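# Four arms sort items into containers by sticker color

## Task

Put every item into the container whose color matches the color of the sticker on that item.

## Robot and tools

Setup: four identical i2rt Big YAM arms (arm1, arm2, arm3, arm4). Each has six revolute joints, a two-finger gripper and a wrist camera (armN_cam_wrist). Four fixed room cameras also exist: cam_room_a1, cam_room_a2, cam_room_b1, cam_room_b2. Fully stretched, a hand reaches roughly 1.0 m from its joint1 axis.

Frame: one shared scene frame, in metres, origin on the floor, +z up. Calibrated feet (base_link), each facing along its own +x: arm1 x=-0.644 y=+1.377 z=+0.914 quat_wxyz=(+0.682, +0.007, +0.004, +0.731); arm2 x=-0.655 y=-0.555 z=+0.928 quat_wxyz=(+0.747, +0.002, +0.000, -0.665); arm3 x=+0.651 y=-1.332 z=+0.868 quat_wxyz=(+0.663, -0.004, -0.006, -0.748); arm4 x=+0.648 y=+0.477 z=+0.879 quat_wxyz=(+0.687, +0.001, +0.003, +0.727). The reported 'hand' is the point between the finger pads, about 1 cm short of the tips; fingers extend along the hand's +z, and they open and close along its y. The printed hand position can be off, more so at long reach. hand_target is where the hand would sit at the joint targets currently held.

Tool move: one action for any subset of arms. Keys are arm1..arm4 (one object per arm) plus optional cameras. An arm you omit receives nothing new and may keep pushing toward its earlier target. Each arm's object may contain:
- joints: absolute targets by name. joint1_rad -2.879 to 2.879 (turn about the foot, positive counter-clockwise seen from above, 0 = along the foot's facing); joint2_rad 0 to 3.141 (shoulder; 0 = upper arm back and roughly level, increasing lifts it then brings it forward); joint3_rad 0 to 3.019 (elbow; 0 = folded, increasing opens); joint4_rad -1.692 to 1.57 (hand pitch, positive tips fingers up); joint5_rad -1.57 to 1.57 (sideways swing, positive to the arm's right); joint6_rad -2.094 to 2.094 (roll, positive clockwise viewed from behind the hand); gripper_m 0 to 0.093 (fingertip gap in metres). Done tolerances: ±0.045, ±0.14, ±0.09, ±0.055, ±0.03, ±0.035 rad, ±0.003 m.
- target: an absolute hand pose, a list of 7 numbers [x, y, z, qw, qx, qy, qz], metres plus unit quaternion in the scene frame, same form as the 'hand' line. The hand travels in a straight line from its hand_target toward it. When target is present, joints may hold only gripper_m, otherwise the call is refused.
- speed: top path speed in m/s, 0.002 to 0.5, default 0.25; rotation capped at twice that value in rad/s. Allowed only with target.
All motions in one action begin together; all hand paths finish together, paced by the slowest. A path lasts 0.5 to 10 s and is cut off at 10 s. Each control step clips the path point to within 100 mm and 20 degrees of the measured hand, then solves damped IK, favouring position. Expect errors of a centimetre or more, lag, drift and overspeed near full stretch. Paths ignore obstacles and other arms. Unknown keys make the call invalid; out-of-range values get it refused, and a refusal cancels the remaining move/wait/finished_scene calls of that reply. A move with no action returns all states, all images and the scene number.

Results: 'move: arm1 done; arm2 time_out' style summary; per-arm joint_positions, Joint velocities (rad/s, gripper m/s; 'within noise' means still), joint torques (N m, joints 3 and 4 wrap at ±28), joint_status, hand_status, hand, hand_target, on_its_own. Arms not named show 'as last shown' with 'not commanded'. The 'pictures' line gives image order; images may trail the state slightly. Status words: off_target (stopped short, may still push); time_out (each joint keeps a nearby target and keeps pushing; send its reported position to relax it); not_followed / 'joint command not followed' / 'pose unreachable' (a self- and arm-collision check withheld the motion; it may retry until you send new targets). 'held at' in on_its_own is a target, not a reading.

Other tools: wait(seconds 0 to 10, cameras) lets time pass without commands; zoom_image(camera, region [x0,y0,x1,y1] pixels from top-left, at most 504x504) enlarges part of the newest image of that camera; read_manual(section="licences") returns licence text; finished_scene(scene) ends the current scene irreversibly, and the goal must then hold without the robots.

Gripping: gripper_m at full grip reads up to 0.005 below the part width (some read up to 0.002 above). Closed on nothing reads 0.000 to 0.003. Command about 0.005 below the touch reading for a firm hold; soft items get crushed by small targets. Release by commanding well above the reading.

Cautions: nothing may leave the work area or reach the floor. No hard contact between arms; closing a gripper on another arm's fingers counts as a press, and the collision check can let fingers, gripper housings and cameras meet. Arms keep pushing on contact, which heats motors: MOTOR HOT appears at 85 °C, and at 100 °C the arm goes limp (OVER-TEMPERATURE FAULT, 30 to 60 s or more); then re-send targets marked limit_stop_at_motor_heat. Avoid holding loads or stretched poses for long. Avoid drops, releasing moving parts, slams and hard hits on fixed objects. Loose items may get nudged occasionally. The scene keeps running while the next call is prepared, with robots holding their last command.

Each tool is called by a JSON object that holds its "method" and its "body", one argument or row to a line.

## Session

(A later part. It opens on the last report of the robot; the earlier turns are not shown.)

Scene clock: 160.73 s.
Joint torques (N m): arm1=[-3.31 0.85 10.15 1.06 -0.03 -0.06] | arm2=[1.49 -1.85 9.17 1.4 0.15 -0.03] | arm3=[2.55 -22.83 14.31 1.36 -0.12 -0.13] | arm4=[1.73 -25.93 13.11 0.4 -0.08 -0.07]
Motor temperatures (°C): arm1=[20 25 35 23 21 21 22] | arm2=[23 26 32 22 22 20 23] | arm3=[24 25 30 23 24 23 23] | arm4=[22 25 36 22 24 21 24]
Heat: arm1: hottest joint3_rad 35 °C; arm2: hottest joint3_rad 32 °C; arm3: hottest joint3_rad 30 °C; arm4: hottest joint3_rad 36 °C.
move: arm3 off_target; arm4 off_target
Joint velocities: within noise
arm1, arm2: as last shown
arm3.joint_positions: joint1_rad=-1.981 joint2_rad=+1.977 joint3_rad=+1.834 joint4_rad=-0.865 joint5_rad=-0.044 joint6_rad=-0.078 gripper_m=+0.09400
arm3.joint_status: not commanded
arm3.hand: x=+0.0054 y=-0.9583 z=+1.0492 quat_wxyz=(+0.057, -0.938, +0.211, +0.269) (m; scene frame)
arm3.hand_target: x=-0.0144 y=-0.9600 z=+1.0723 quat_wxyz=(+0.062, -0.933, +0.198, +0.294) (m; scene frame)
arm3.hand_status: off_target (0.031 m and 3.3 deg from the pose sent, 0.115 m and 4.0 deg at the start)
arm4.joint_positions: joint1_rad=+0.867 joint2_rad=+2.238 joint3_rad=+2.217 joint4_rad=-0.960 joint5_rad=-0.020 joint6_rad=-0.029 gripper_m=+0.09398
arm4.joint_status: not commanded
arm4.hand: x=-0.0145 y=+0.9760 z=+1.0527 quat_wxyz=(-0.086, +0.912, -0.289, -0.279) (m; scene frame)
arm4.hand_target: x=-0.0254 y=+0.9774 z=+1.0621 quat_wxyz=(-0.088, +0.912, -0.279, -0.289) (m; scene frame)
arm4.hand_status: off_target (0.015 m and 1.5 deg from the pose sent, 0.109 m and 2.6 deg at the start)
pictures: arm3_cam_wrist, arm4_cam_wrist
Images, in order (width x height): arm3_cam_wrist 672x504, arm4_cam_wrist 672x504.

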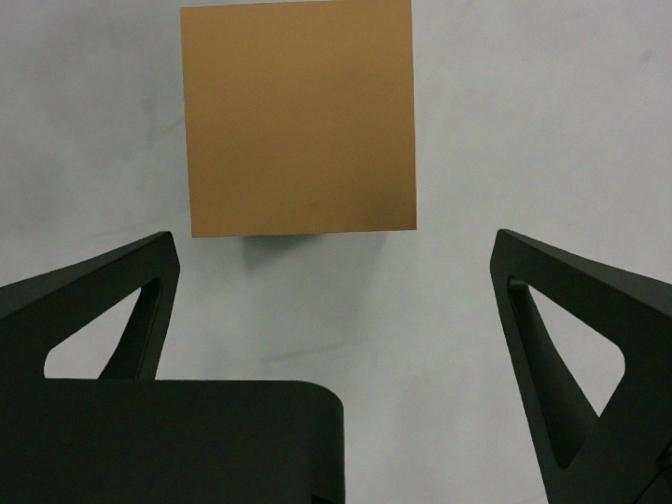

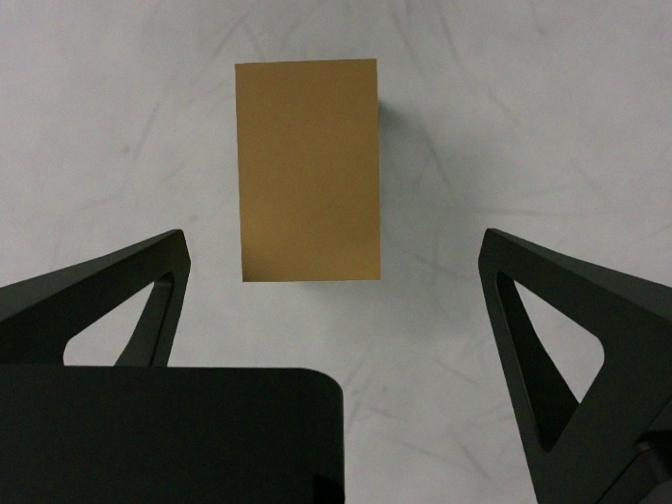

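{"method": "move", "body": {
  "arm3": {"target": [-0.0464, -0.947, 1.044, 0.0574, -0.9362, 0.1820, 0.2952], "speed": 0.1},
  "arm4": {"target": [-0.0511, 0.9904, 1.028, 0.0879, -0.9120, 0.2789, 0.2876], "speed": 0.1},
  "cameras": ["arm3_cam_wrist", "arm4_cam_wrist"]
}}

Scene clock: 182.67 s.
Joint torques (N m): arm1=[-2.43 0.97 10.04 0.96 -0.02 -0.03] | arm2=[1.32 -1.85 9.14 1.37 0.16 -0.03] | arm3=[2.2 -23.88 14.13 1.39 -0.12 -0.13] | arm4=[1.44 -26.7 13.12 0.53 0.06 -0.06]
Motor temperatures (°C): arm1=[20 25 35 23 21 21 22] | arm2=[23 25 31 22 22 20 23] | arm3=[24 26 33 23 24 23 23] | arm4=[22 28 42 22 24 21 24]
Heat: arm1: hottest joint3_rad 35 °C; arm2: hottest joint3_rad 31 °C; arm3: hottest joint3_rad 33 °C; arm4: hottest joint3_rad 42 °C.
move: arm3 off_target; arm4 off_target
Joint velocities: within noise
arm1, arm2: as last shown
arm3.joint_positions: joint1_rad=-1.978 joint2_rad=+2.081 joint3_rad=+1.939 joint4_rad=-0.862 joint5_rad=-0.063 joint6_rad=-0.106 gripper_m=+0.09400
arm3.joint_status: not commanded
arm3.hand: x=-0.0260 y=-0.9471 z=+1.0262 quat_wxyz=(+0.052, -0.941, +0.194, +0.273) (m; scene frame)
arm3.hand_target: x=-0.0450 y=-0.9480 z=+1.0442 quat_wxyz=(+0.057, -0.936, +0.182, +0.295) (m; scene frame)
arm3.hand_status: off_target (0.027 m and 3.0 deg from the pose sent, 0.053 m and 4.5 deg at the start)
arm4.joint_positions: joint1_rad=+0.872 joint2_rad=+2.353 joint3_rad=+2.342 joint4_rad=-0.967 joint5_rad=-0.020 joint6_rad=-0.029 gripper_m=+0.09398
arm4.joint_status: not commanded
arm4.hand: x=-0.0398 y=+0.9891 z=+1.0217 quat_wxyz=(-0.085, +0.912, -0.287, -0.280) (m; scene frame)
arm4.hand_target: x=-0.0505 y=+0.9899 z=+1.0280 quat_wxyz=(-0.088, +0.912, -0.279, -0.289) (m; scene frame)
arm4.hand_status: off_target (0.013 m and 1.2 deg from the pose sent, 0.046 m and 1.6 deg at the start)
pictures: arm3_cam_wrist, arm4_cam_wrist
Images, in order (width x height): arm3_cam_wrist 672x504, arm4_cam_wrist 672x504.

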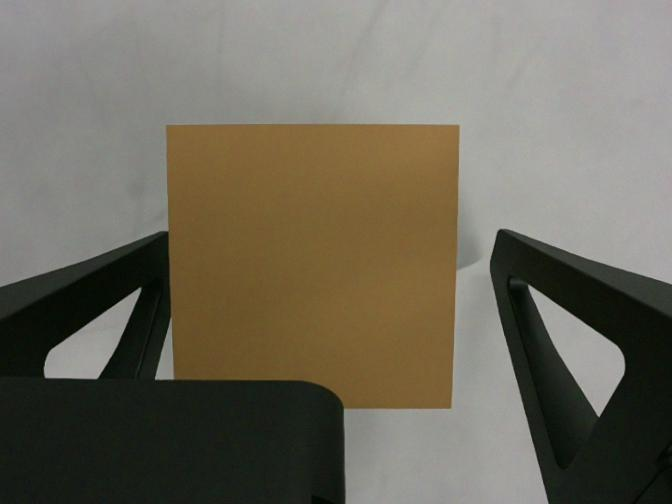

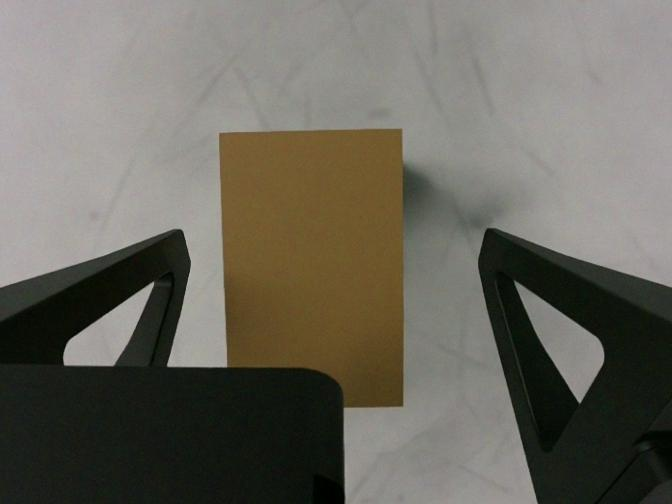

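{"method": "move", "body": {
  "arm3": {"joints": {"gripper_m": 0.044}},
  "arm4": {"joints": {"gripper_m": 0.034}},
  "cameras": ["arm3_cam_wrist", "arm4_cam_wrist"]
}}

{"method": "move", "body": {
  "arm3": {"target": [-0.035, -0.953, 1.095, 0.0574, -0.9362, 0.1820, 0.2952], "speed": 0.15},
  "arm4": {"target": [-0.038, 0.980, 1.075, 0.0879, -0.9120, 0.2789, 0.2876], "speed": 0.15}
}}

{"method": "move", "body": {
  "arm3": {"target": [0.23, -1.10, 1.18, 0.0574, -0.9362, 0.1820, 0.2952], "speed": 0.25},
  "arm4": {"target": [0.22, 0.80, 1.16, 0.0879, -0.9120, 0.2789, 0.2876], "speed": 0.25},
  "cameras": ["arm3_cam_wrist", "arm4_cam_wrist"]
}}

Scene clock: 189.47 s.
Joint torques (N m): arm1=[-2.61 1.2 10.15 0.84 -0.05 -0.01] | arm2=[1.44 -1.73 9.11 1.39 0.16 -0.03] | arm3=[2.37 -23.65 14.2 1.39 -0.09 -0.12] | arm4=[0.97 -26.99 13.07 0.54 0.04 -0.04]
Motor temperatures (°C): arm1=[20 24 34 23 21 21 22] | arm2=[23 25 30 22 22 20 23] | arm3=[24 26 33 23 24 23 23] | arm4=[22 27 42 22 24 21 24]
Heat: arm1: hottest joint3_rad 34 °C; arm2: hottest joint3_rad 30 °C; arm3: hottest joint3_rad 33 °C; arm4: hottest joint3_rad 42 °C.
move: arm3 off_target; arm4 off_target
Joint velocities: within noise
arm1, arm2: as last shown
arm3.joint_positions: joint1_rad=-1.978 joint2_rad=+2.081 joint3_rad=+1.939 joint4_rad=-0.862 joint5_rad=-0.064 joint6_rad=-0.107 gripper_m=+0.05327
arm3.joint_status: gripper_m off_target (ended at +0.05330, target +0.04400)
arm3.hand: x=-0.0261 y=-0.9473 z=+1.0262 quat_wxyz=(+0.052, -0.941, +0.193, +0.273) (m; scene frame)
arm3.hand_target: x=-0.0450 y=-0.9480 z=+1.0442 quat_wxyz=(+0.057, -0.936, +0.182, +0.295) (m; scene frame)
arm3.hand_status: not commanded
arm4.joint_positions: joint1_rad=+0.872 joint2_rad=+2.353 joint3_rad=+2.343 joint4_rad=-0.969 joint5_rad=-0.019 joint6_rad=-0.029 gripper_m=+0.04468
arm4.joint_status: gripper_m off_target (ended at +0.04470, target +0.03400)
arm4.hand: x=-0.0398 y=+0.9888 z=+1.0220 quat_wxyz=(-0.085, +0.912, -0.286, -0.280) (m; scene frame)
arm4.hand_target: x=-0.0505 y=+0.9898 z=+1.0279 quat_wxyz=(-0.088, +0.912, -0.279, -0.288) (m; scene frame)
arm4.hand_status: not commanded
pictures: arm3_cam_wrist, arm4_cam_wrist
Images, in order (width x height): arm3_cam_wrist 672x504, arm4_cam_wrist 672x504.

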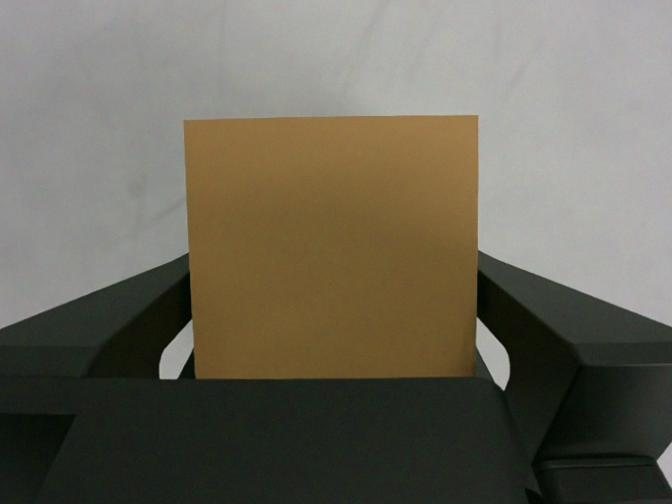

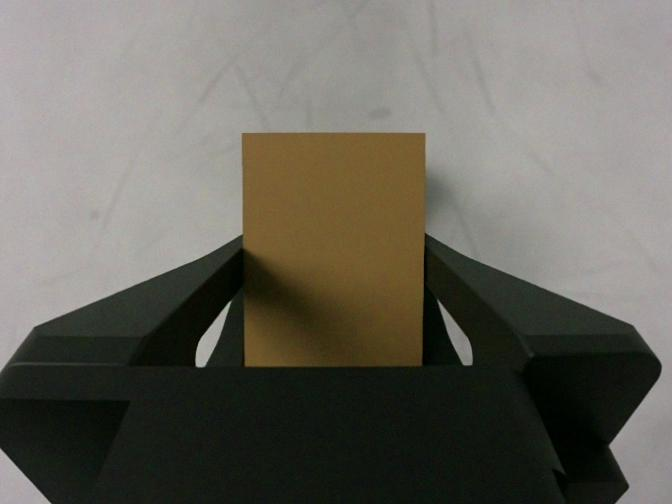

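Scene clock: 190.63 s.
Joint torques (N m): arm1=[-2.43 1.08 10.03 1.05 -0.09 -0.05] | arm2=[1.38 -1.85 9.11 1.4 0.17 -0.03] | arm3=[2.37 -26.58 14.54 0.77 -0.11 -0.11] | arm4=[1.9 -31.15 12.4 0.4 0.07 -0.01]
Motor temperatures (°C): arm1=[20 24 34 23 21 21 22] | arm2=[23 25 30 22 22 20 23] | arm3=[24 26 33 23 24 23 23] | arm4=[22 27 42 22 24 21 24]
Heat: arm1: hottest joint3_rad 34 °C; arm2: hottest joint3_rad 30 °C; arm3: hottest joint3_rad 33 °C; arm4: hottest joint3_rad 42 °C.
move: arm3 off_target; arm4 off_target
Joint velocities: within noise
arm1, arm2: as last shown
arm3.joint_positions: joint1_rad=-1.978 joint2_rad=+2.061 joint3_rad=+1.980 joint4_rad=-0.947 joint5_rad=-0.064 joint6_rad=-0.107 gripper_m=+0.05327
arm3.joint_status: not commanded
arm3.hand: x=-0.0189 y=-0.9512 z=+1.0511 quat_wxyz=(+0.048, -0.944, +0.194, +0.262) (m; scene frame)
arm3.hand_target: x=-0.0329 y=-0.9542 z=+1.0951 quat_wxyz=(+0.057, -0.936, +0.182, +0.296) (m; scene frame)
arm3.hand_status: off_target (0.047 m and 4.2 deg from the pose sent, 0.070 m and 2.9 deg at the start)
arm4.joint_positions: joint1_rad=+0.872 joint2_rad=+2.336 joint3_rad=+2.345 joint4_rad=-1.035 joint5_rad=-0.019 joint6_rad=-0.029 gripper_m=+0.04468
arm4.joint_status: not commanded
arm4.hand: x=-0.0289 y=+0.9807 z=+1.0289 quat_wxyz=(-0.078, +0.918, -0.289, -0.259) (m; scene frame)
arm4.hand_target: x=-0.0367 y=+0.9790 z=+1.0746 quat_wxyz=(-0.088, +0.912, -0.279, -0.288) (m; scene frame)
arm4.hand_status: off_target (0.047 m and 3.7 deg from the pose sent, 0.054 m and 1.3 deg at the start)
pictures: none

Scene clock: 192.60 s.
Joint torques (N m): arm1=[-3.43 1.38 10.07 0.96 -0.05 -0.06] | arm2=[1.44 -1.85 9.14 1.39 0.16 -0.03] | arm3=[1.96 -9.7 9.54 0.99 -0.12 -0.13] | arm4=[0.62 -12.45 9.51 0.7 -0.04 -0.11]
Motor temperatures (°C): arm1=[20 24 34 23 21 21 22] | arm2=[23 25 30 22 22 20 23] | arm3=[24 26 33 23 24 23 23] | arm4=[22 27 41 22 24 21 25]
Heat: arm1: hottest joint3_rad 34 °C; arm2: hottest joint3_rad 30 °C; arm3: hottest joint3_rad 33 °C; arm4: hottest joint3_rad 41 °C.
move: arm3 done; arm4 done
Joint velocities: within noise
arm1, arm2: as last shown
arm3.joint_positions: joint1_rad=-1.978 joint2_rad=+1.206 joint3_rad=+1.243 joint4_rad=-0.977 joint5_rad=-0.066 joint6_rad=-0.111 gripper_m=+0.05327
arm3.joint_status: not commanded
arm3.hand: x=+0.2321 y=-1.0960 z=+1.1861 quat_wxyz=(+0.061, -0.932, +0.189, +0.302) (m; scene frame)
arm3.hand_target: x=+0.2301 y=-1.1000 z=+1.1800 quat_wxyz=(+0.057, -0.936, +0.182, +0.295) (m; scene frame)
arm3.hand_status: done (0.008 m and 1.3 deg from the pose sent, 0.317 m and 4.3 deg at the start)
arm4.joint_positions: joint1_rad=+0.871 joint2_rad=+1.365 joint3_rad=+1.287 joint4_rad=-0.869 joint5_rad=-0.025 joint6_rad=-0.037 gripper_m=+0.04468
arm4.joint_status: not commanded
arm4.hand: x=+0.2177 y=+0.7970 z=+1.1639 quat_wxyz=(-0.089, +0.909, -0.281, -0.295) (m; scene frame)
arm4.hand_target: x=+0.2200 y=+0.7998 z=+1.1600 quat_wxyz=(-0.088, +0.912, -0.279, -0.288) (m; scene frame)
arm4.hand_status: done (0.005 m and 0.9 deg from the pose sent, 0.334 m and 3.7 deg at the start)
pictures: arm3_cam_wrist, arm4_cam_wrist
Images, in order (width x height): arm3_cam_wrist 672x504, arm4_cam_wrist 672x504.

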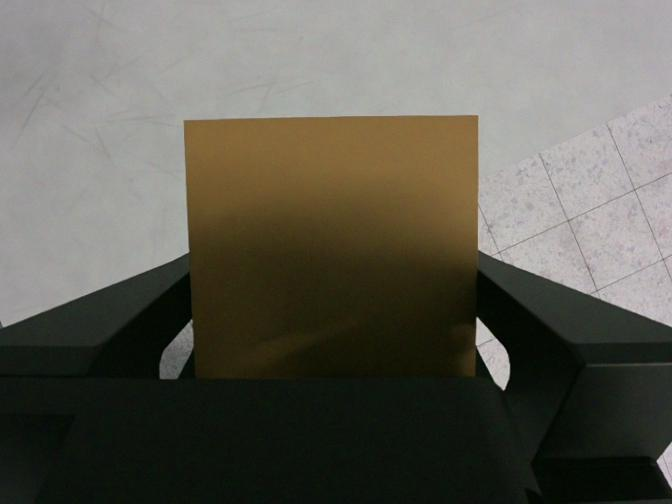

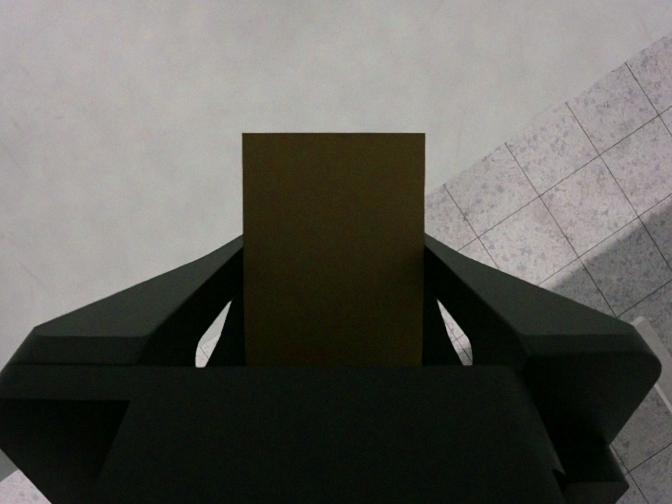

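{"method": "move", "body": {
  "arm3": {"joints": {"joint2_rad": 0.75, "joint3_rad": 1.4, "joint4_rad": -1.6, "joint5_rad": 0, "joint6_rad": 0}},
  "arm4": {"joints": {"joint2_rad": 0.75, "joint3_rad": 1.4, "joint4_rad": -1.6, "joint5_rad": 0, "joint6_rad": 0}}
}}

{"method": "move", "body": {
  "arm3": {"joints": {"joint1_rad": 1.035}},
  "arm4": {"joints": {"joint1_rad": -1.105}},
  "cameras": ["arm3_cam_wrist", "arm4_cam_wrist"]
}}

Scene clock: 204.63 s.
Joint torques (N m): arm1=[-2.73 0.91 10.07 0.76 -0.03 -0.06] | arm2=[1.26 -1.9 9.1 1.4 0.16 -0.03] | arm3=[1.96 -1.9 9.72 0.94 0.11 0.02] | arm4=[0.15 -0.79 8.36 0.68 0.21 0.17]
Motor temperatures (°C): arm1=[20 24 34 23 21 21 22] | arm2=[23 25 30 22 22 20 23] | arm3=[24 26 32 23 24 23 24] | arm4=[22 27 40 22 24 21 25]
Heat: arm1: hottest joint3_rad 34 °C; arm2: hottest joint3_rad 30 °C; arm3: hottest joint3_rad 32 °C; arm4: hottest joint3_rad 40 °C.
move: arm3 done; arm4 done
Joint velocities: within noise
arm1, arm2: as last shown
arm3.joint_positions: joint1_rad=-1.978 joint2_rad=+0.758 joint3_rad=+1.384 joint4_rad=-1.596 joint5_rad=-0.002 joint6_rad=-0.008 gripper_m=+0.05327
arm3.joint_status: all done
arm3.hand: x=+0.4402 y=-1.2027 z=+1.3248 quat_wxyz=(+0.071, -0.924, +0.247, +0.283) (m; scene frame)
arm3.hand_target: x=+0.4429 y=-1.2060 z=+1.3335 quat_wxyz=(+0.072, -0.921, +0.246, +0.293) (m; scene frame)
arm3.hand_status: not commanded
arm4.joint_positions: joint1_rad=+0.870 joint2_rad=+0.753 joint3_rad=+1.390 joint4_rad=-1.590 joint5_rad=-0.003 joint6_rad=-0.014 gripper_m=+0.04468
arm4.joint_status: all done
arm4.hand: x=+0.4561 y=+0.6245 z=+1.3437 quat_wxyz=(-0.095, +0.905, -0.296, -0.290) (m; scene frame)
arm4.hand_target: x=+0.4601 y=+0.6245 z=+1.3474 quat_wxyz=(-0.096, +0.902, -0.306, -0.291) (m; scene frame)
arm4.hand_status: not commanded
pictures: none

Scene clock: 206.97 s.
Joint torques (N m): arm1=[-3.02 0.5 10.06 1.13 -0.02 -0.06] | arm2=[1.44 -1.79 9.09 1.4 0.16 -0.02] | arm3=[2.02 -1.32 9.66 0.95 0.12 -0.01] | arm4=[0.79 -0.56 8.36 0.61 0.05 0.15]
Motor temperatures (°C): arm1=[20 24 34 23 21 21 22] | arm2=[23 25 30 22 22 20 23] | arm3=[24 26 32 23 24 23 24] | arm4=[22 27 39 22 24 21 25]
Heat: arm1: hottest joint3_rad 34 °C; arm2: hottest joint3_rad 30 °C; arm3: hottest joint3_rad 32 °C; arm4: hottest joint3_rad 39 °C.
move: arm3 done; arm4 done
Joint velocities: within noise
arm1, arm2: as last shown
arm3.joint_positions: joint1_rad=+1.024 joint2_rad=+0.758 joint3_rad=+1.384 joint4_rad=-1.596 joint5_rad=-0.002 joint6_rad=-0.005 gripper_m=+0.05321
arm3.joint_status: all done
arm3.hand: x=+0.8415 y=-1.4760 z=+1.3290 quat_wxyz=(-0.282, -0.308, -0.903, +0.103) (m; scene frame)
arm3.hand_target: x=+0.8397 y=-1.4716 z=+1.3376 quat_wxyz=(-0.292, -0.305, -0.900, +0.105) (m; scene frame)
arm3.hand_status: not commanded
arm4.joint_positions: joint1_rad=-1.101 joint2_rad=+0.753 joint3_rad=+1.390 joint4_rad=-1.590 joint5_rad=+0.001 joint6_rad=-0.012 gripper_m=+0.04468
arm4.joint_status: all done
arm4.hand: x=+0.8601 y=+0.6001 z=+1.3419 quat_wxyz=(-0.292, +0.254, -0.919, -0.076) (m; scene frame)
arm4.hand_target: x=+0.8578 y=+0.5980 z=+1.3456 quat_wxyz=(-0.293, +0.246, -0.921, -0.078) (m; scene frame)
arm4.hand_status: not commanded
pictures: arm3_cam_wrist, arm4_cam_wrist
Images, in order (width x height): arm3_cam_wrist 672x504, arm4_cam_wrist 672x504.

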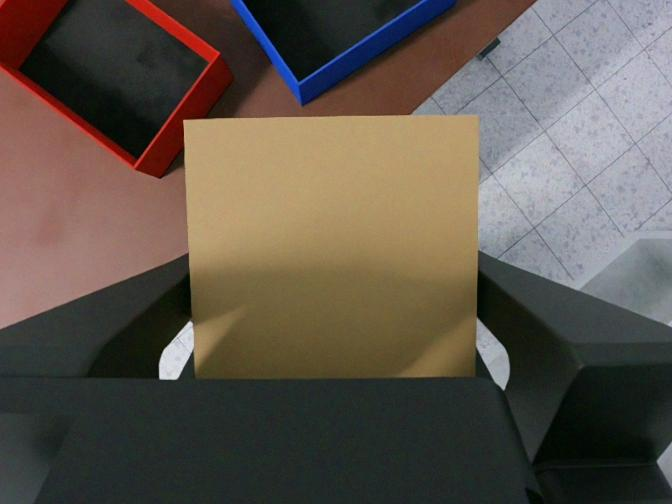

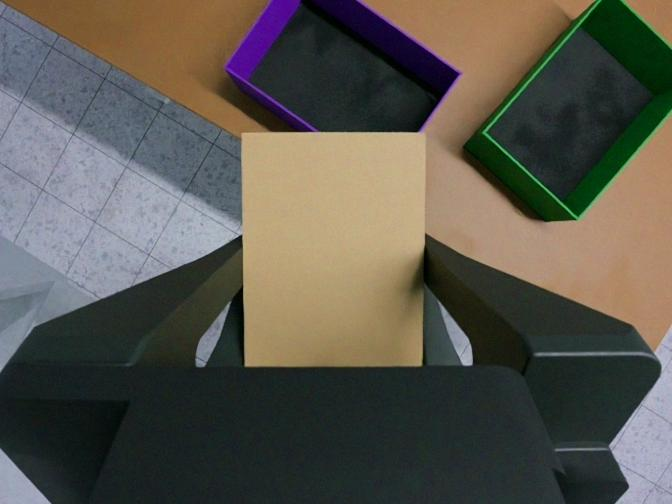

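{"method": "move", "body": {
  "arm3": {"target": [1.137, -1.707, 0.95, 0.2765, 0.3114, 0.9042, -0.0952], "speed": 0.25},
  "arm4": {"target": [1.064, 0.716, 0.93, 0.2825, -0.2467, 0.9240, 0.0754], "speed": 0.25},
  "cameras": ["arm3_cam_wrist", "arm4_cam_wrist"]
}}

Scene clock: 214.30 s.
Joint torques (N m): arm1=[-2.32 1.44 10.09 0.91 -0.06 -0.05] | arm2=[1.38 -1.79 9.11 1.39 0.15 -0.02] | arm3=[1.61 -17.49 12.23 1.76 -0.07 0.03] | arm4=[0.67 -12.45 7.91 1.43 0.01 0.14]
Motor temperatures (°C): arm1=[20 24 34 23 21 21 22] | arm2=[23 25 30 22 22 20 23] | arm3=[24 26 31 23 24 23 24] | arm4=[22 26 38 22 24 21 26]
Heat: arm1: hottest joint3_rad 34 °C; arm2: hottest joint3_rad 30 °C; arm3: hottest joint3_rad 31 °C; arm4: hottest joint3_rad 38 °C.
move: arm3 off_target; arm4 off_target
Joint velocities: within noise
arm1.joint_positions: joint1_rad=-2.248 joint2_rad=+0.756 joint3_rad=+1.395 joint4_rad=-1.590 joint5_rad=-0.009 joint6_rad=+0.002 gripper_m=+0.09293
arm1.joint_status: not commanded
arm1.hand: x=-0.4361 y=+1.2378 z=+1.3760 quat_wxyz=(-0.285, -0.285, -0.911, +0.088) (m; scene frame)
arm1.hand_target: x=-0.4407 y=+1.2382 z=+1.3783 quat_wxyz=(-0.285, -0.286, -0.911, +0.090) (m; scene frame)
arm1.hand_status: not commanded
arm2.joint_positions: joint1_rad=+0.915 joint2_rad=+0.754 joint3_rad=+1.407 joint4_rad=-1.586 joint5_rad=+0.003 joint6_rad=+0.014 gripper_m=+0.09290
arm2.joint_status: not commanded
arm2.hand: x=-0.4477 y=-0.6825 z=+1.4001 quat_wxyz=(-0.303, -0.260, -0.913, +0.081) (m; scene frame)
arm2.hand_target: x=-0.4504 y=-0.6793 z=+1.3958 quat_wxyz=(-0.295, -0.253, -0.918, +0.081) (m; scene frame)
arm2.hand_status: not commanded
arm3.joint_positions: joint1_rad=+1.024 joint2_rad=+1.749 joint3_rad=+1.124 joint4_rad=-0.430 joint5_rad=-0.004 joint6_rad=+0.001 gripper_m=+0.05321
arm3.joint_status: not commanded
arm3.hand: x=+1.1128 y=-1.6946 z=+0.9249 quat_wxyz=(-0.244, -0.315, -0.913, +0.087) (m; scene frame)
arm3.hand_target: x=+1.1356 y=-1.7057 z=+0.9508 quat_wxyz=(-0.277, -0.311, -0.904, +0.095) (m; scene frame)
arm3.hand_status: off_target (0.037 m and 3.9 deg from the pose sent, 0.533 m and 1.1 deg at the start)
arm4.joint_positions: joint1_rad=-1.101 joint2_rad=+1.481 joint3_rad=+0.733 joint4_rad=-0.260 joint5_rad=+0.001 joint6_rad=-0.012 gripper_m=+0.04468
arm4.joint_status: not commanded
arm4.hand: x=+1.0530 y=+0.7118 z=+0.9204 quat_wxyz=(-0.266, +0.256, -0.927, -0.069) (m; scene frame)
arm4.hand_target: x=+1.0637 y=+0.7158 z=+0.9302 quat_wxyz=(-0.282, +0.247, -0.924, -0.075) (m; scene frame)
arm4.hand_status: off_target (0.015 m and 2.3 deg from the pose sent, 0.474 m and 1.4 deg at the start)
pictures: arm3_cam_wrist, arm4_cam_wrist
Images, in order (width x height): arm3_cam_wrist 672x504, arm4_cam_wrist 672x504.

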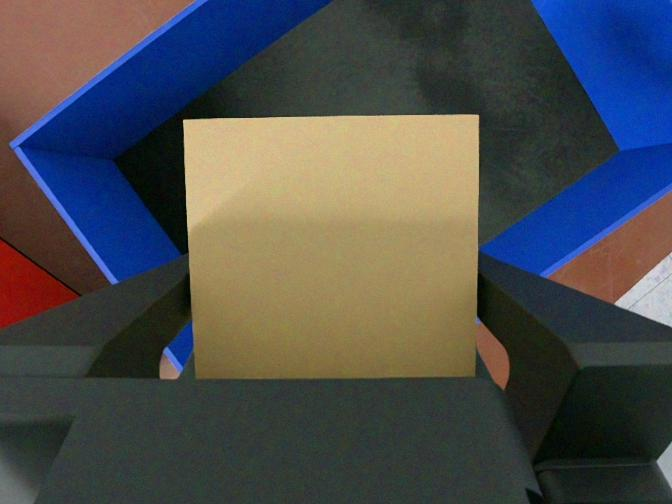

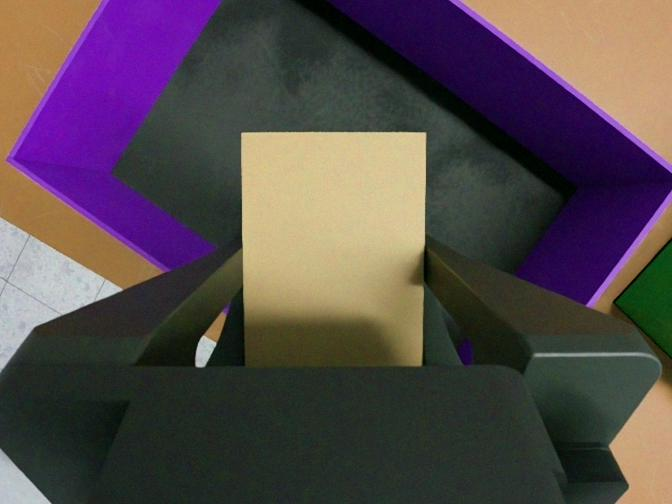

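{"method": "move", "body": {
  "arm3": {"target": [1.150, -1.740, 0.80, 0.2765, 0.3114, 0.9042, -0.0952], "speed": 0.2},
  "arm4": {"target": [1.081, 0.726, 0.79, 0.2825, -0.2467, 0.9240, 0.0754], "speed": 0.2},
  "cameras": ["arm3_cam_wrist", "arm4_cam_wrist"]
}}

Scene clock: 230.83 s.
Joint torques (N m): arm1=[-2.55 1.44 10.06 1.05 -0.03 -0.06] | arm2=[1.44 -1.73 9.13 1.35 0.16 -0.03] | arm3=[0.15 -19.9 9.58 1.76 -0.09 -0.12] | arm4=[0.15 -14.56 5.38 1.59 0.01 0.16]
Motor temperatures (°C): arm1=[20 24 34 23 21 21 22] | arm2=[23 25 30 22 22 20 23] | arm3=[24 25 31 23 24 23 24] | arm4=[22 26 35 22 24 21 26]
Heat: arm1: hottest joint3_rad 34 °C; arm2: hottest joint3_rad 30 °C; arm3: hottest joint3_rad 31 °C; arm4: hottest joint3_rad 35 °C.
move: arm3 off_target; arm4 off_target
Joint velocities: within noise
arm1, arm2: as last shown
arm3.joint_positions: joint1_rad=+1.014 joint2_rad=+2.075 joint3_rad=+1.149 joint4_rad=-0.120 joint5_rad=-0.020 joint6_rad=-0.009 gripper_m=+0.05321
arm3.joint_status: not commanded
arm3.hand: x=+1.1349 y=-1.7181 z=+0.7831 quat_wxyz=(-0.251, -0.312, -0.912, +0.084) (m; scene frame)
arm3.hand_target: x=+1.1488 y=-1.7394 z=+0.8009 quat_wxyz=(-0.276, -0.312, -0.904, +0.096) (m; scene frame)
arm3.hand_status: off_target (0.032 m and 3.3 deg from the pose sent, 0.138 m and 3.9 deg at the start)
arm4.joint_positions: joint1_rad=-1.101 joint2_rad=+1.888 joint3_rad=+0.716 joint4_rad=+0.165 joint5_rad=+0.001 joint6_rad=-0.012 gripper_m=+0.04468
arm4.joint_status: not commanded
arm4.hand: x=+1.0676 y=+0.7202 z=+0.7838 quat_wxyz=(-0.267, +0.256, -0.927, -0.069) (m; scene frame)
arm4.hand_target: x=+1.0807 y=+0.7258 z=+0.7903 quat_wxyz=(-0.282, +0.247, -0.924, -0.075) (m; scene frame)
arm4.hand_status: off_target (0.016 m and 2.2 deg from the pose sent, 0.134 m and 2.3 deg at the start)
pictures: arm3_cam_wrist, arm4_cam_wrist
Images, in order (width x height): arm3_cam_wrist 672x504, arm4_cam_wrist 672x504.

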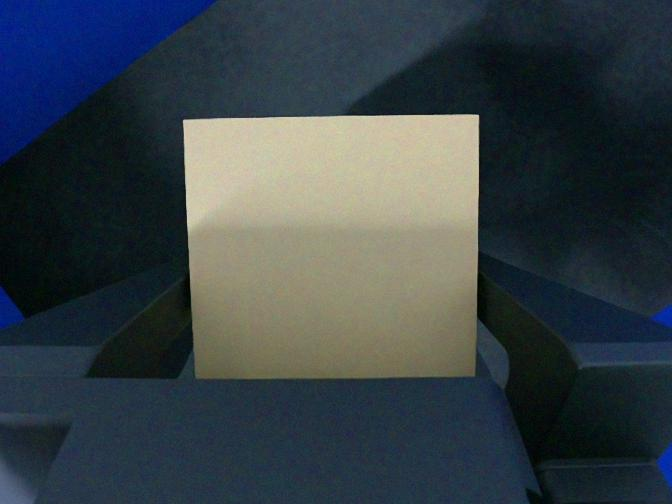

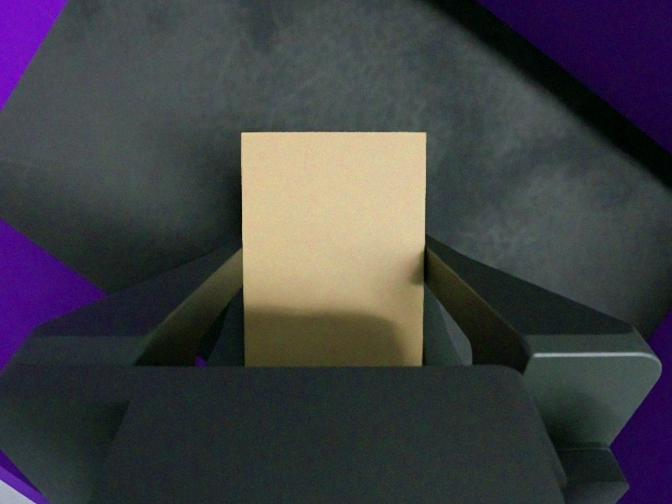

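{"method": "move", "body": {
  "arm3": {"target": [1.150, -1.740, 0.768, 0.2765, 0.3114, 0.9042, -0.0952], "speed": 0.1},
  "arm4": {"target": [1.081, 0.726, 0.752, 0.2825, -0.2467, 0.9240, 0.0754], "speed": 0.1}
}}

{"method": "move", "body": {
  "arm3": {"target": [1.150, -1.740, 0.756, 0.2765, 0.3114, 0.9042, -0.0952], "speed": 0.06},
  "arm4": {"target": [1.081, 0.726, 0.740, 0.2825, -0.2467, 0.9240, 0.0754], "speed": 0.06},
  "cameras": ["arm3_cam_wrist", "arm4_cam_wrist", "cam_room_a1", "cam_room_a2"]
}}

{"method": "zoom_image", "body": {
  "camera": "cam_room_a1",
  "region": [90, 280, 210, 380]
}}

{"method": "zoom_image", "body": {
  "camera": "cam_room_a2",
  "region": [340, 270, 460, 370]
}}

Scene clock: 239.37 s.
Joint torques (N m): arm1=[-3.25 1.85 10 0.8 -0.01 -0.06] | arm2=[1.49 -1.9 9.11 1.39 0.16 -0.03] | arm3=[0.09 -19.84 9.05 1.8 -0.07 -0.12] | arm4=[-0.03 -10.99 5.31 1.5 0.6 0.11]
Motor temperatures (°C): arm1=[20 24 34 23 21 21 22] | arm2=[23 25 30 22 22 20 23] | arm3=[24 26 31 23 24 23 24] | arm4=[22 26 34 22 24 21 26]
Heat: arm1: hottest joint3_rad 34 °C; arm2: hottest joint3_rad 30 °C; arm3: hottest joint3_rad 31 °C; arm4: hottest joint3_rad 34 °C.
move: arm3 off_target; arm4 off_target
Joint velocities: within noise
arm1, arm2: as last shown
arm3.joint_positions: joint1_rad=+1.014 joint2_rad=+2.136 joint3_rad=+1.154 joint4_rad=-0.055 joint5_rad=-0.020 joint6_rad=-0.010 gripper_m=+0.05321
arm3.joint_status: not commanded
arm3.hand: x=+1.1361 y=-1.7194 z=+0.7557 quat_wxyz=(-0.254, -0.312, -0.912, +0.086) (m; scene frame)
arm3.hand_target: x=+1.1490 y=-1.7396 z=+0.7690 quat_wxyz=(-0.277, -0.311, -0.904, +0.096) (m; scene frame)
arm3.hand_status: off_target (0.028 m and 2.9 deg from the pose sent, 0.031 m and 3.3 deg at the start)
arm4.joint_positions: joint1_rad=-1.100 joint2_rad=+1.953 joint3_rad=+0.717 joint4_rad=+0.272 joint5_rad=-0.015 joint6_rad=-0.003 gripper_m=+0.04468
arm4.joint_status: not commanded
arm4.hand: x=+1.0725 y=+0.7270 z=+0.7684 quat_wxyz=(-0.284, +0.253, -0.921, -0.083) (m; scene frame)
arm4.hand_target: x=+1.0800 y=+0.7255 z=+0.7525 quat_wxyz=(-0.282, +0.247, -0.924, -0.075) (m; scene frame)
arm4.hand_status: off_target (0.019 m and 1.2 deg from the pose sent, 0.035 m and 2.2 deg at the start)
pictures: none

Scene clock: 240.33 s.
Joint torques (N m): arm1=[-2.26 0.79 9.92 0.94 -0.06 -0.06] | arm2=[1.32 -1.85 9.09 1.36 0.16 -0.03] | arm3=[0.26 -19.08 8.95 1.77 -0.06 -0.12] | arm4=[0.21 -8.64 5.57 1.39 0.61 -0.03]
Motor temperatures (°C): arm1=[20 24 34 23 21 21 22] | arm2=[23 25 30 22 22 20 23] | arm3=[24 26 31 23 24 23 24] | arm4=[22 26 34 22 24 21 26]
Heat: arm1: hottest joint3_rad 34 °C; arm2: hottest joint3_rad 30 °C; arm3: hottest joint3_rad 31 °C; arm4: hottest joint3_rad 34 °C.
move: arm3 off_target; arm4 off_target
Joint velocities: within noise
arm1, arm2: as last shown
arm3.joint_positions: joint1_rad=+1.014 joint2_rad=+2.153 joint3_rad=+1.157 joint4_rad=-0.031 joint5_rad=-0.020 joint6_rad=-0.010 gripper_m=+0.05321
arm3.joint_status: not commanded
arm3.hand: x=+1.1384 y=-1.7213 z=+0.7500 quat_wxyz=(-0.259, -0.311, -0.910, +0.087) (m; scene frame)
arm3.hand_target: x=+1.1491 y=-1.7396 z=+0.7566 quat_wxyz=(-0.276, -0.311, -0.904, +0.095) (m; scene frame)
arm3.hand_status: off_target (0.023 m and 2.3 deg from the pose sent, 0.025 m and 3.0 deg at the start)
arm4.joint_positions: joint1_rad=-1.100 joint2_rad=+1.962 joint3_rad=+0.717 joint4_rad=+0.309 joint5_rad=-0.015 joint6_rad=+0.006 gripper_m=+0.04468
arm4.joint_status: not commanded
arm4.hand: x=+1.0772 y=+0.7299 z=+0.7696 quat_wxyz=(-0.297, +0.247, -0.918, -0.088) (m; scene frame)
arm4.hand_target: x=+1.0788 y=+0.7249 z=+0.7416 quat_wxyz=(-0.282, +0.247, -0.924, -0.075) (m; scene frame)
arm4.hand_status: off_target (0.030 m and 2.3 deg from the pose sent, 0.030 m and 1.2 deg at the start)
pictures: arm3_cam_wrist, arm4_cam_wrist, cam_room_a1, cam_room_a2
Images, in order (width x height): arm3_cam_wrist 672x504, arm4_cam_wrist 672x504, cam_room_a1 672x504, cam_room_a2 672x504.

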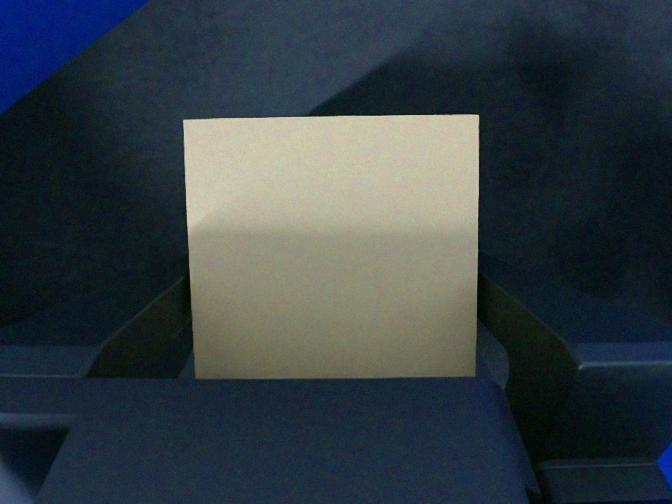

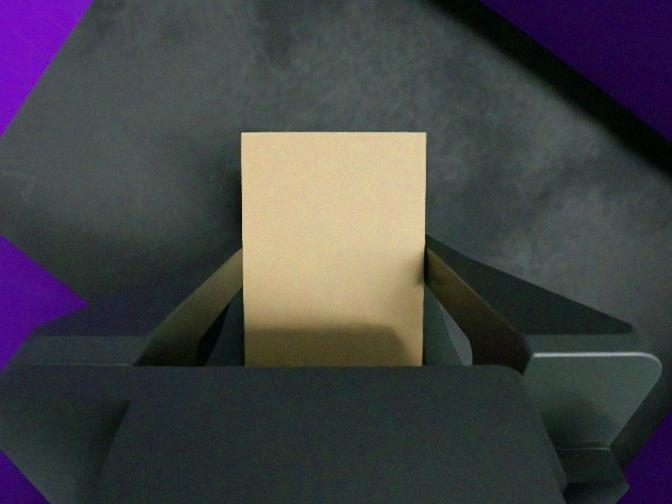

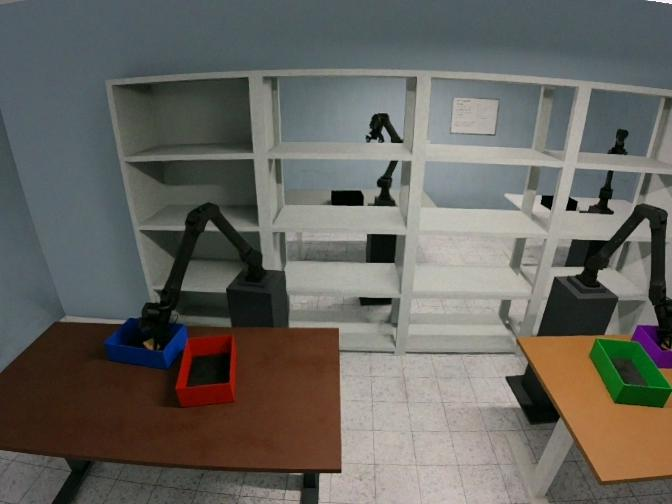

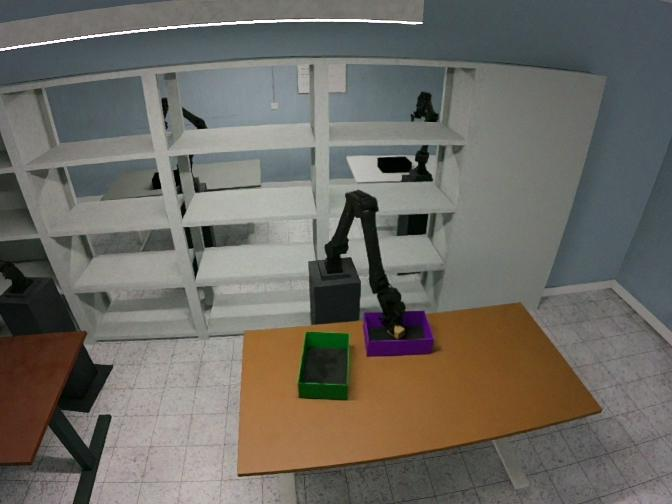

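Scaled by 4.200.

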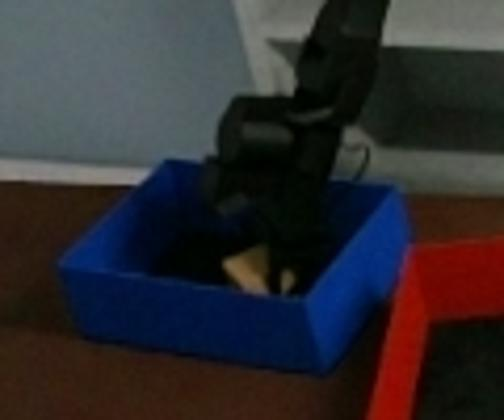

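Scaled by 4.200.

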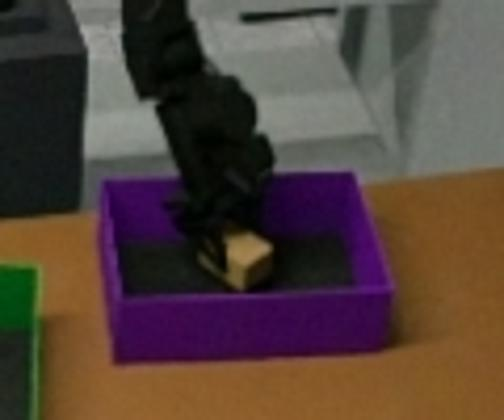

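{"method": "move", "body": {
  "arm3": {"target": [1.150, -1.740, 0.746, 0.2765, 0.3114, 0.9042, -0.0952], "speed": 0.06},
  "arm4": {"target": [1.085, 0.727, 0.815, 0.2501, -0.2492, 0.9333, 0.0668], "speed": 0.1}
}}

{"method": "move", "body": {
  "arm4": {"target": [1.112, 0.735, 0.80, 0.2501, -0.2492, 0.9333, 0.0668], "speed": 0.1},
  "cameras": ["arm3_cam_wrist", "arm4_cam_wrist"]
}}

Scene clock: 259.90 s.
Joint torques (N m): arm1=[-2.37 0.62 10.03 0.94 -0.06 -0.02] | arm2=[1.38 -1.9 9.14 1.4 0.16 -0.03] | arm3=[0.32 -18.02 8.68 1.72 -0.03 -0.11] | arm4=[0.26 -16.26 6.78 0.42 0.13 -0.02]
Motor temperatures (°C): arm1=[20 24 34 23 21 21 21] | arm2=[23 25 30 22 22 20 23] | arm3=[24 26 31 23 24 23 24] | arm4=[22 25 33 22 25 21 26]
Heat: arm1: hottest joint3_rad 34 °C; arm2: hottest joint3_rad 30 °C; arm3: hottest joint3_rad 31 °C; arm4: hottest joint3_rad 33 °C.
move: arm3 off_target; arm4 off_target
Joint velocities: within noise
arm1, arm2: as last shown
arm3.joint_positions: joint1_rad=+1.014 joint2_rad=+2.162 joint3_rad=+1.164 joint4_rad=-0.011 joint5_rad=-0.021 joint6_rad=-0.010 gripper_m=+0.05321
arm3.joint_status: not commanded
arm3.hand: x=+1.1426 y=-1.7245 z=+0.7495 quat_wxyz=(-0.267, -0.310, -0.908, +0.090) (m; scene frame)
arm3.hand_target: x=+1.1491 y=-1.7396 z=+0.7463 quat_wxyz=(-0.276, -0.311, -0.904, +0.095) (m; scene frame)
arm3.hand_status: off_target (0.018 m and 1.3 deg from the pose sent, 0.022 m and 2.3 deg at the start)
arm4.joint_positions: joint1_rad=-1.104 joint2_rad=+1.831 joint3_rad=+0.763 joint4_rad=+0.000 joint5_rad=-0.002 joint6_rad=+0.007 gripper_m=+0.04468
arm4.joint_status: not commanded
arm4.hand: x=+1.0705 y=+0.7212 z=+0.8033 quat_wxyz=(-0.237, +0.248, -0.937, -0.065) (m; scene frame)
arm4.hand_target: x=+1.0847 y=+0.7267 z=+0.8153 quat_wxyz=(-0.250, +0.249, -0.933, -0.067) (m; scene frame)
arm4.hand_status: off_target (0.020 m and 1.6 deg from the pose sent, 0.046 m and 6.2 deg at the start)
pictures: none

Scene clock: 260.87 s.
Joint torques (N m): arm1=[-2.26 0.97 10 0.98 -0.03 -0.05] | arm2=[1.44 -1.79 9.14 1.39 0.15 -0.03] | arm3=[0.38 -17.85 8.68 1.76 -0.03 -0.12] | arm4=[0.09 -14.86 6.97 0.53 -0.07 -0.04]
Motor temperatures (°C): arm1=[20 24 34 23 21 21 21] | arm2=[23 25 30 22 22 20 23] | arm3=[24 26 31 23 24 23 24] | arm4=[22 25 33 22 25 21 26]
Heat: arm1: hottest joint3_rad 34 °C; arm2: hottest joint3_rad 30 °C; arm3: hottest joint3_rad 31 °C; arm4: hottest joint3_rad 33 °C.
move: arm4 off_target
Joint velocities: within noise
arm1, arm2, arm3: as last shown
arm4.joint_positions: joint1_rad=-1.116 joint2_rad=+1.886 joint3_rad=+0.841 joint4_rad=+0.000 joint5_rad=-0.006 joint6_rad=-0.001 gripper_m=+0.04468
arm4.joint_status: not commanded
arm4.hand: x=+1.1008 y=+0.7322 z=+0.8009 quat_wxyz=(-0.248, +0.246, -0.935, -0.067) (m; scene frame)
arm4.hand_target: x=+1.1117 y=+0.7349 z=+0.8002 quat_wxyz=(-0.250, +0.249, -0.933, -0.067) (m; scene frame)
arm4.hand_status: off_target (0.012 m and 0.5 deg from the pose sent, 0.044 m and 1.6 deg at the start)
pictures: arm3_cam_wrist, arm4_cam_wrist
Images, in order (width x height): arm3_cam_wrist 672x504, arm4_cam_wrist 672x504.

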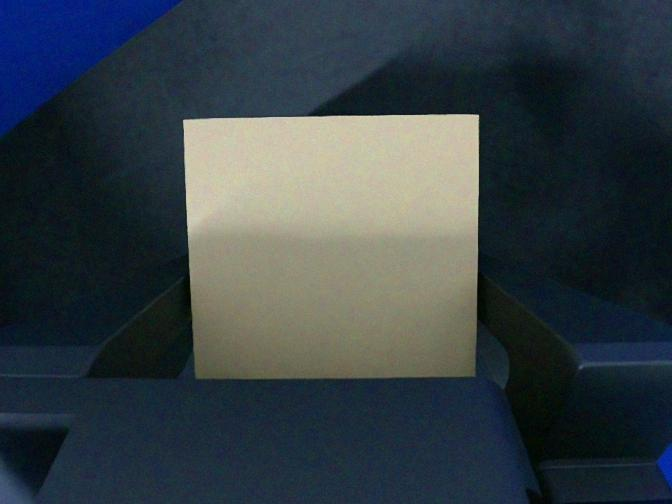

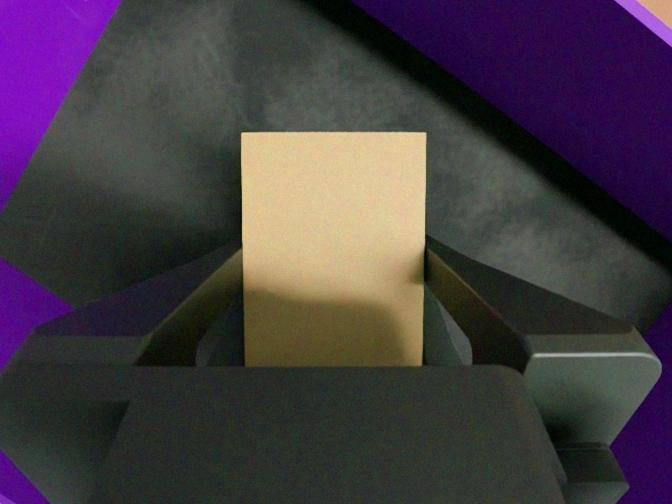

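{"method": "move", "body": {
  "arm4": {"target": [1.112, 0.735, 0.757, 0.2501, -0.2492, 0.9333, 0.0668], "speed": 0.1}
}}

{"method": "move", "body": {
  "arm4": {"target": [1.112, 0.735, 0.744, 0.2501, -0.2492, 0.9333, 0.0668], "speed": 0.06},
  "cameras": ["arm4_cam_wrist", "cam_room_a2"]
}}

{"method": "zoom_image", "body": {
  "camera": "cam_room_a2",
  "region": [340, 270, 460, 370]
}}

Scene clock: 266.17 s.
Joint torques (N m): arm1=[-2.2 1.03 9.91 1.01 -0.05 -0.03] | arm2=[1.44 -1.9 9.14 1.42 0.16 -0.03] | arm3=[0.32 -17.85 8.7 1.77 -0.04 -0.12] | arm4=[0.62 -16.03 6.02 1.42 -0.03 -0.09]
Motor temperatures (°C): arm1=[20 24 34 23 21 21 21] | arm2=[23 25 30 22 22 20 23] | arm3=[24 26 30 23 24 23 25] | arm4=[22 25 32 22 25 21 26]
Heat: arm1: hottest joint3_rad 34 °C; arm2: hottest joint3_rad 30 °C; arm3: hottest joint3_rad 30 °C; arm4: hottest joint3_rad 32 °C.
move: arm4 off_target
Joint velocities: within noise
arm1, arm2, arm3: as last shown
arm4.joint_positions: joint1_rad=-1.116 joint2_rad=+2.004 joint3_rad=+0.848 joint4_rad=+0.082 joint5_rad=-0.006 joint6_rad=-0.001 gripper_m=+0.04468
arm4.joint_status: not commanded
arm4.hand: x=+1.0953 y=+0.7291 z=+0.7539 quat_wxyz=(-0.234, +0.247, -0.938, -0.064) (m; scene frame)
arm4.hand_target: x=+1.1116 y=+0.7348 z=+0.7576 quat_wxyz=(-0.250, +0.249, -0.933, -0.067) (m; scene frame)
arm4.hand_status: off_target (0.018 m and 2.0 deg from the pose sent, 0.045 m and 0.5 deg at the start)
pictures: none

Scene clock: 267.13 s.
Joint torques (N m): arm1=[-2.55 0.67 9.92 1.01 -0.07 -0.01] | arm2=[1.38 -1.79 9.09 1.36 0.16 -0.03] | arm3=[0.26 -17.96 8.69 1.77 -0.03 -0.12] | arm4=[0.21 -14.68 5.91 1.44 -0.05 -0.08]
Motor temperatures (°C): arm1=[20 24 34 23 21 21 21] | arm2=[23 25 30 22 22 20 23] | arm3=[24 26 30 23 24 23 25] | arm4=[22 25 32 22 25 21 26]
Heat: arm1: hottest joint3_rad 34 °C; arm2: hottest joint3_rad 30 °C; arm3: hottest joint3_rad 30 °C; arm4: hottest joint3_rad 32 °C.
move: arm4 off_target
Joint velocities: within noise
arm1, arm2, arm3: as last shown
arm4.joint_positions: joint1_rad=-1.116 joint2_rad=+2.026 joint3_rad=+0.854 joint4_rad=+0.114 joint5_rad=-0.006 joint6_rad=-0.001 gripper_m=+0.04468
arm4.joint_status: not commanded
arm4.hand: x=+1.0996 y=+0.7315 z=+0.7486 quat_wxyz=(-0.242, +0.246, -0.936, -0.066) (m; scene frame)
arm4.hand_target: x=+1.1116 y=+0.7348 z=+0.7444 quat_wxyz=(-0.250, +0.249, -0.933, -0.067) (m; scene frame)
arm4.hand_status: off_target (0.014 m and 1.1 deg from the pose sent, 0.020 m and 2.0 deg at the start)
pictures: arm4_cam_wrist, cam_room_a2
Images, in order (width x height): arm4_cam_wrist 672x504, cam_room_a2 672x504.

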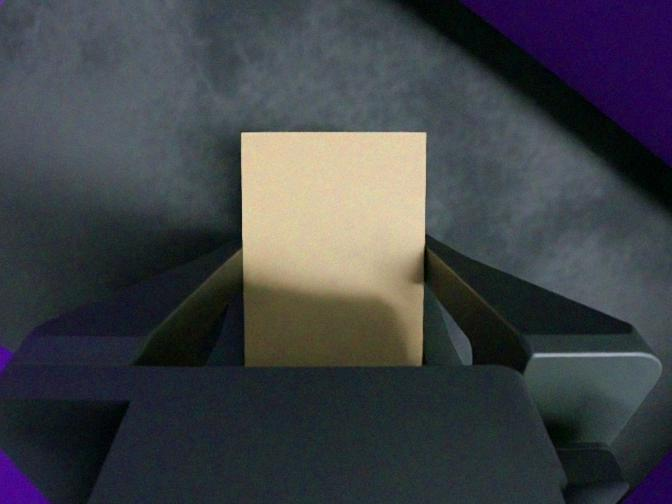

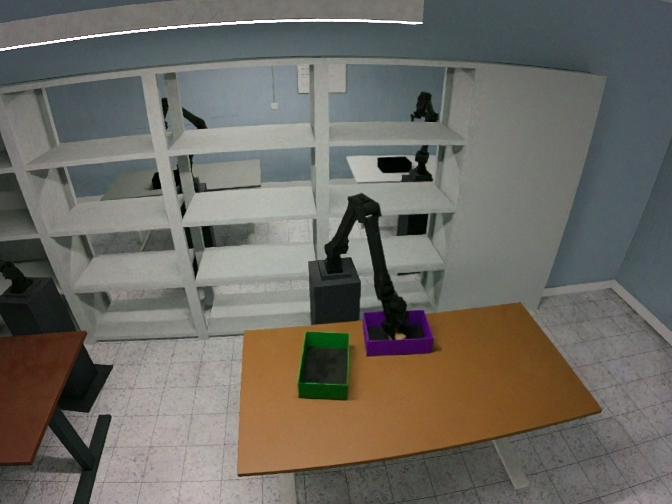

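Scaled by 4.200.

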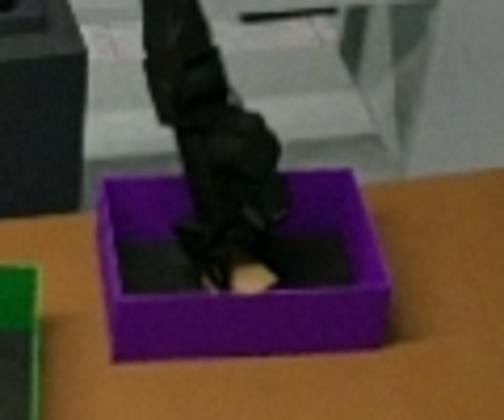

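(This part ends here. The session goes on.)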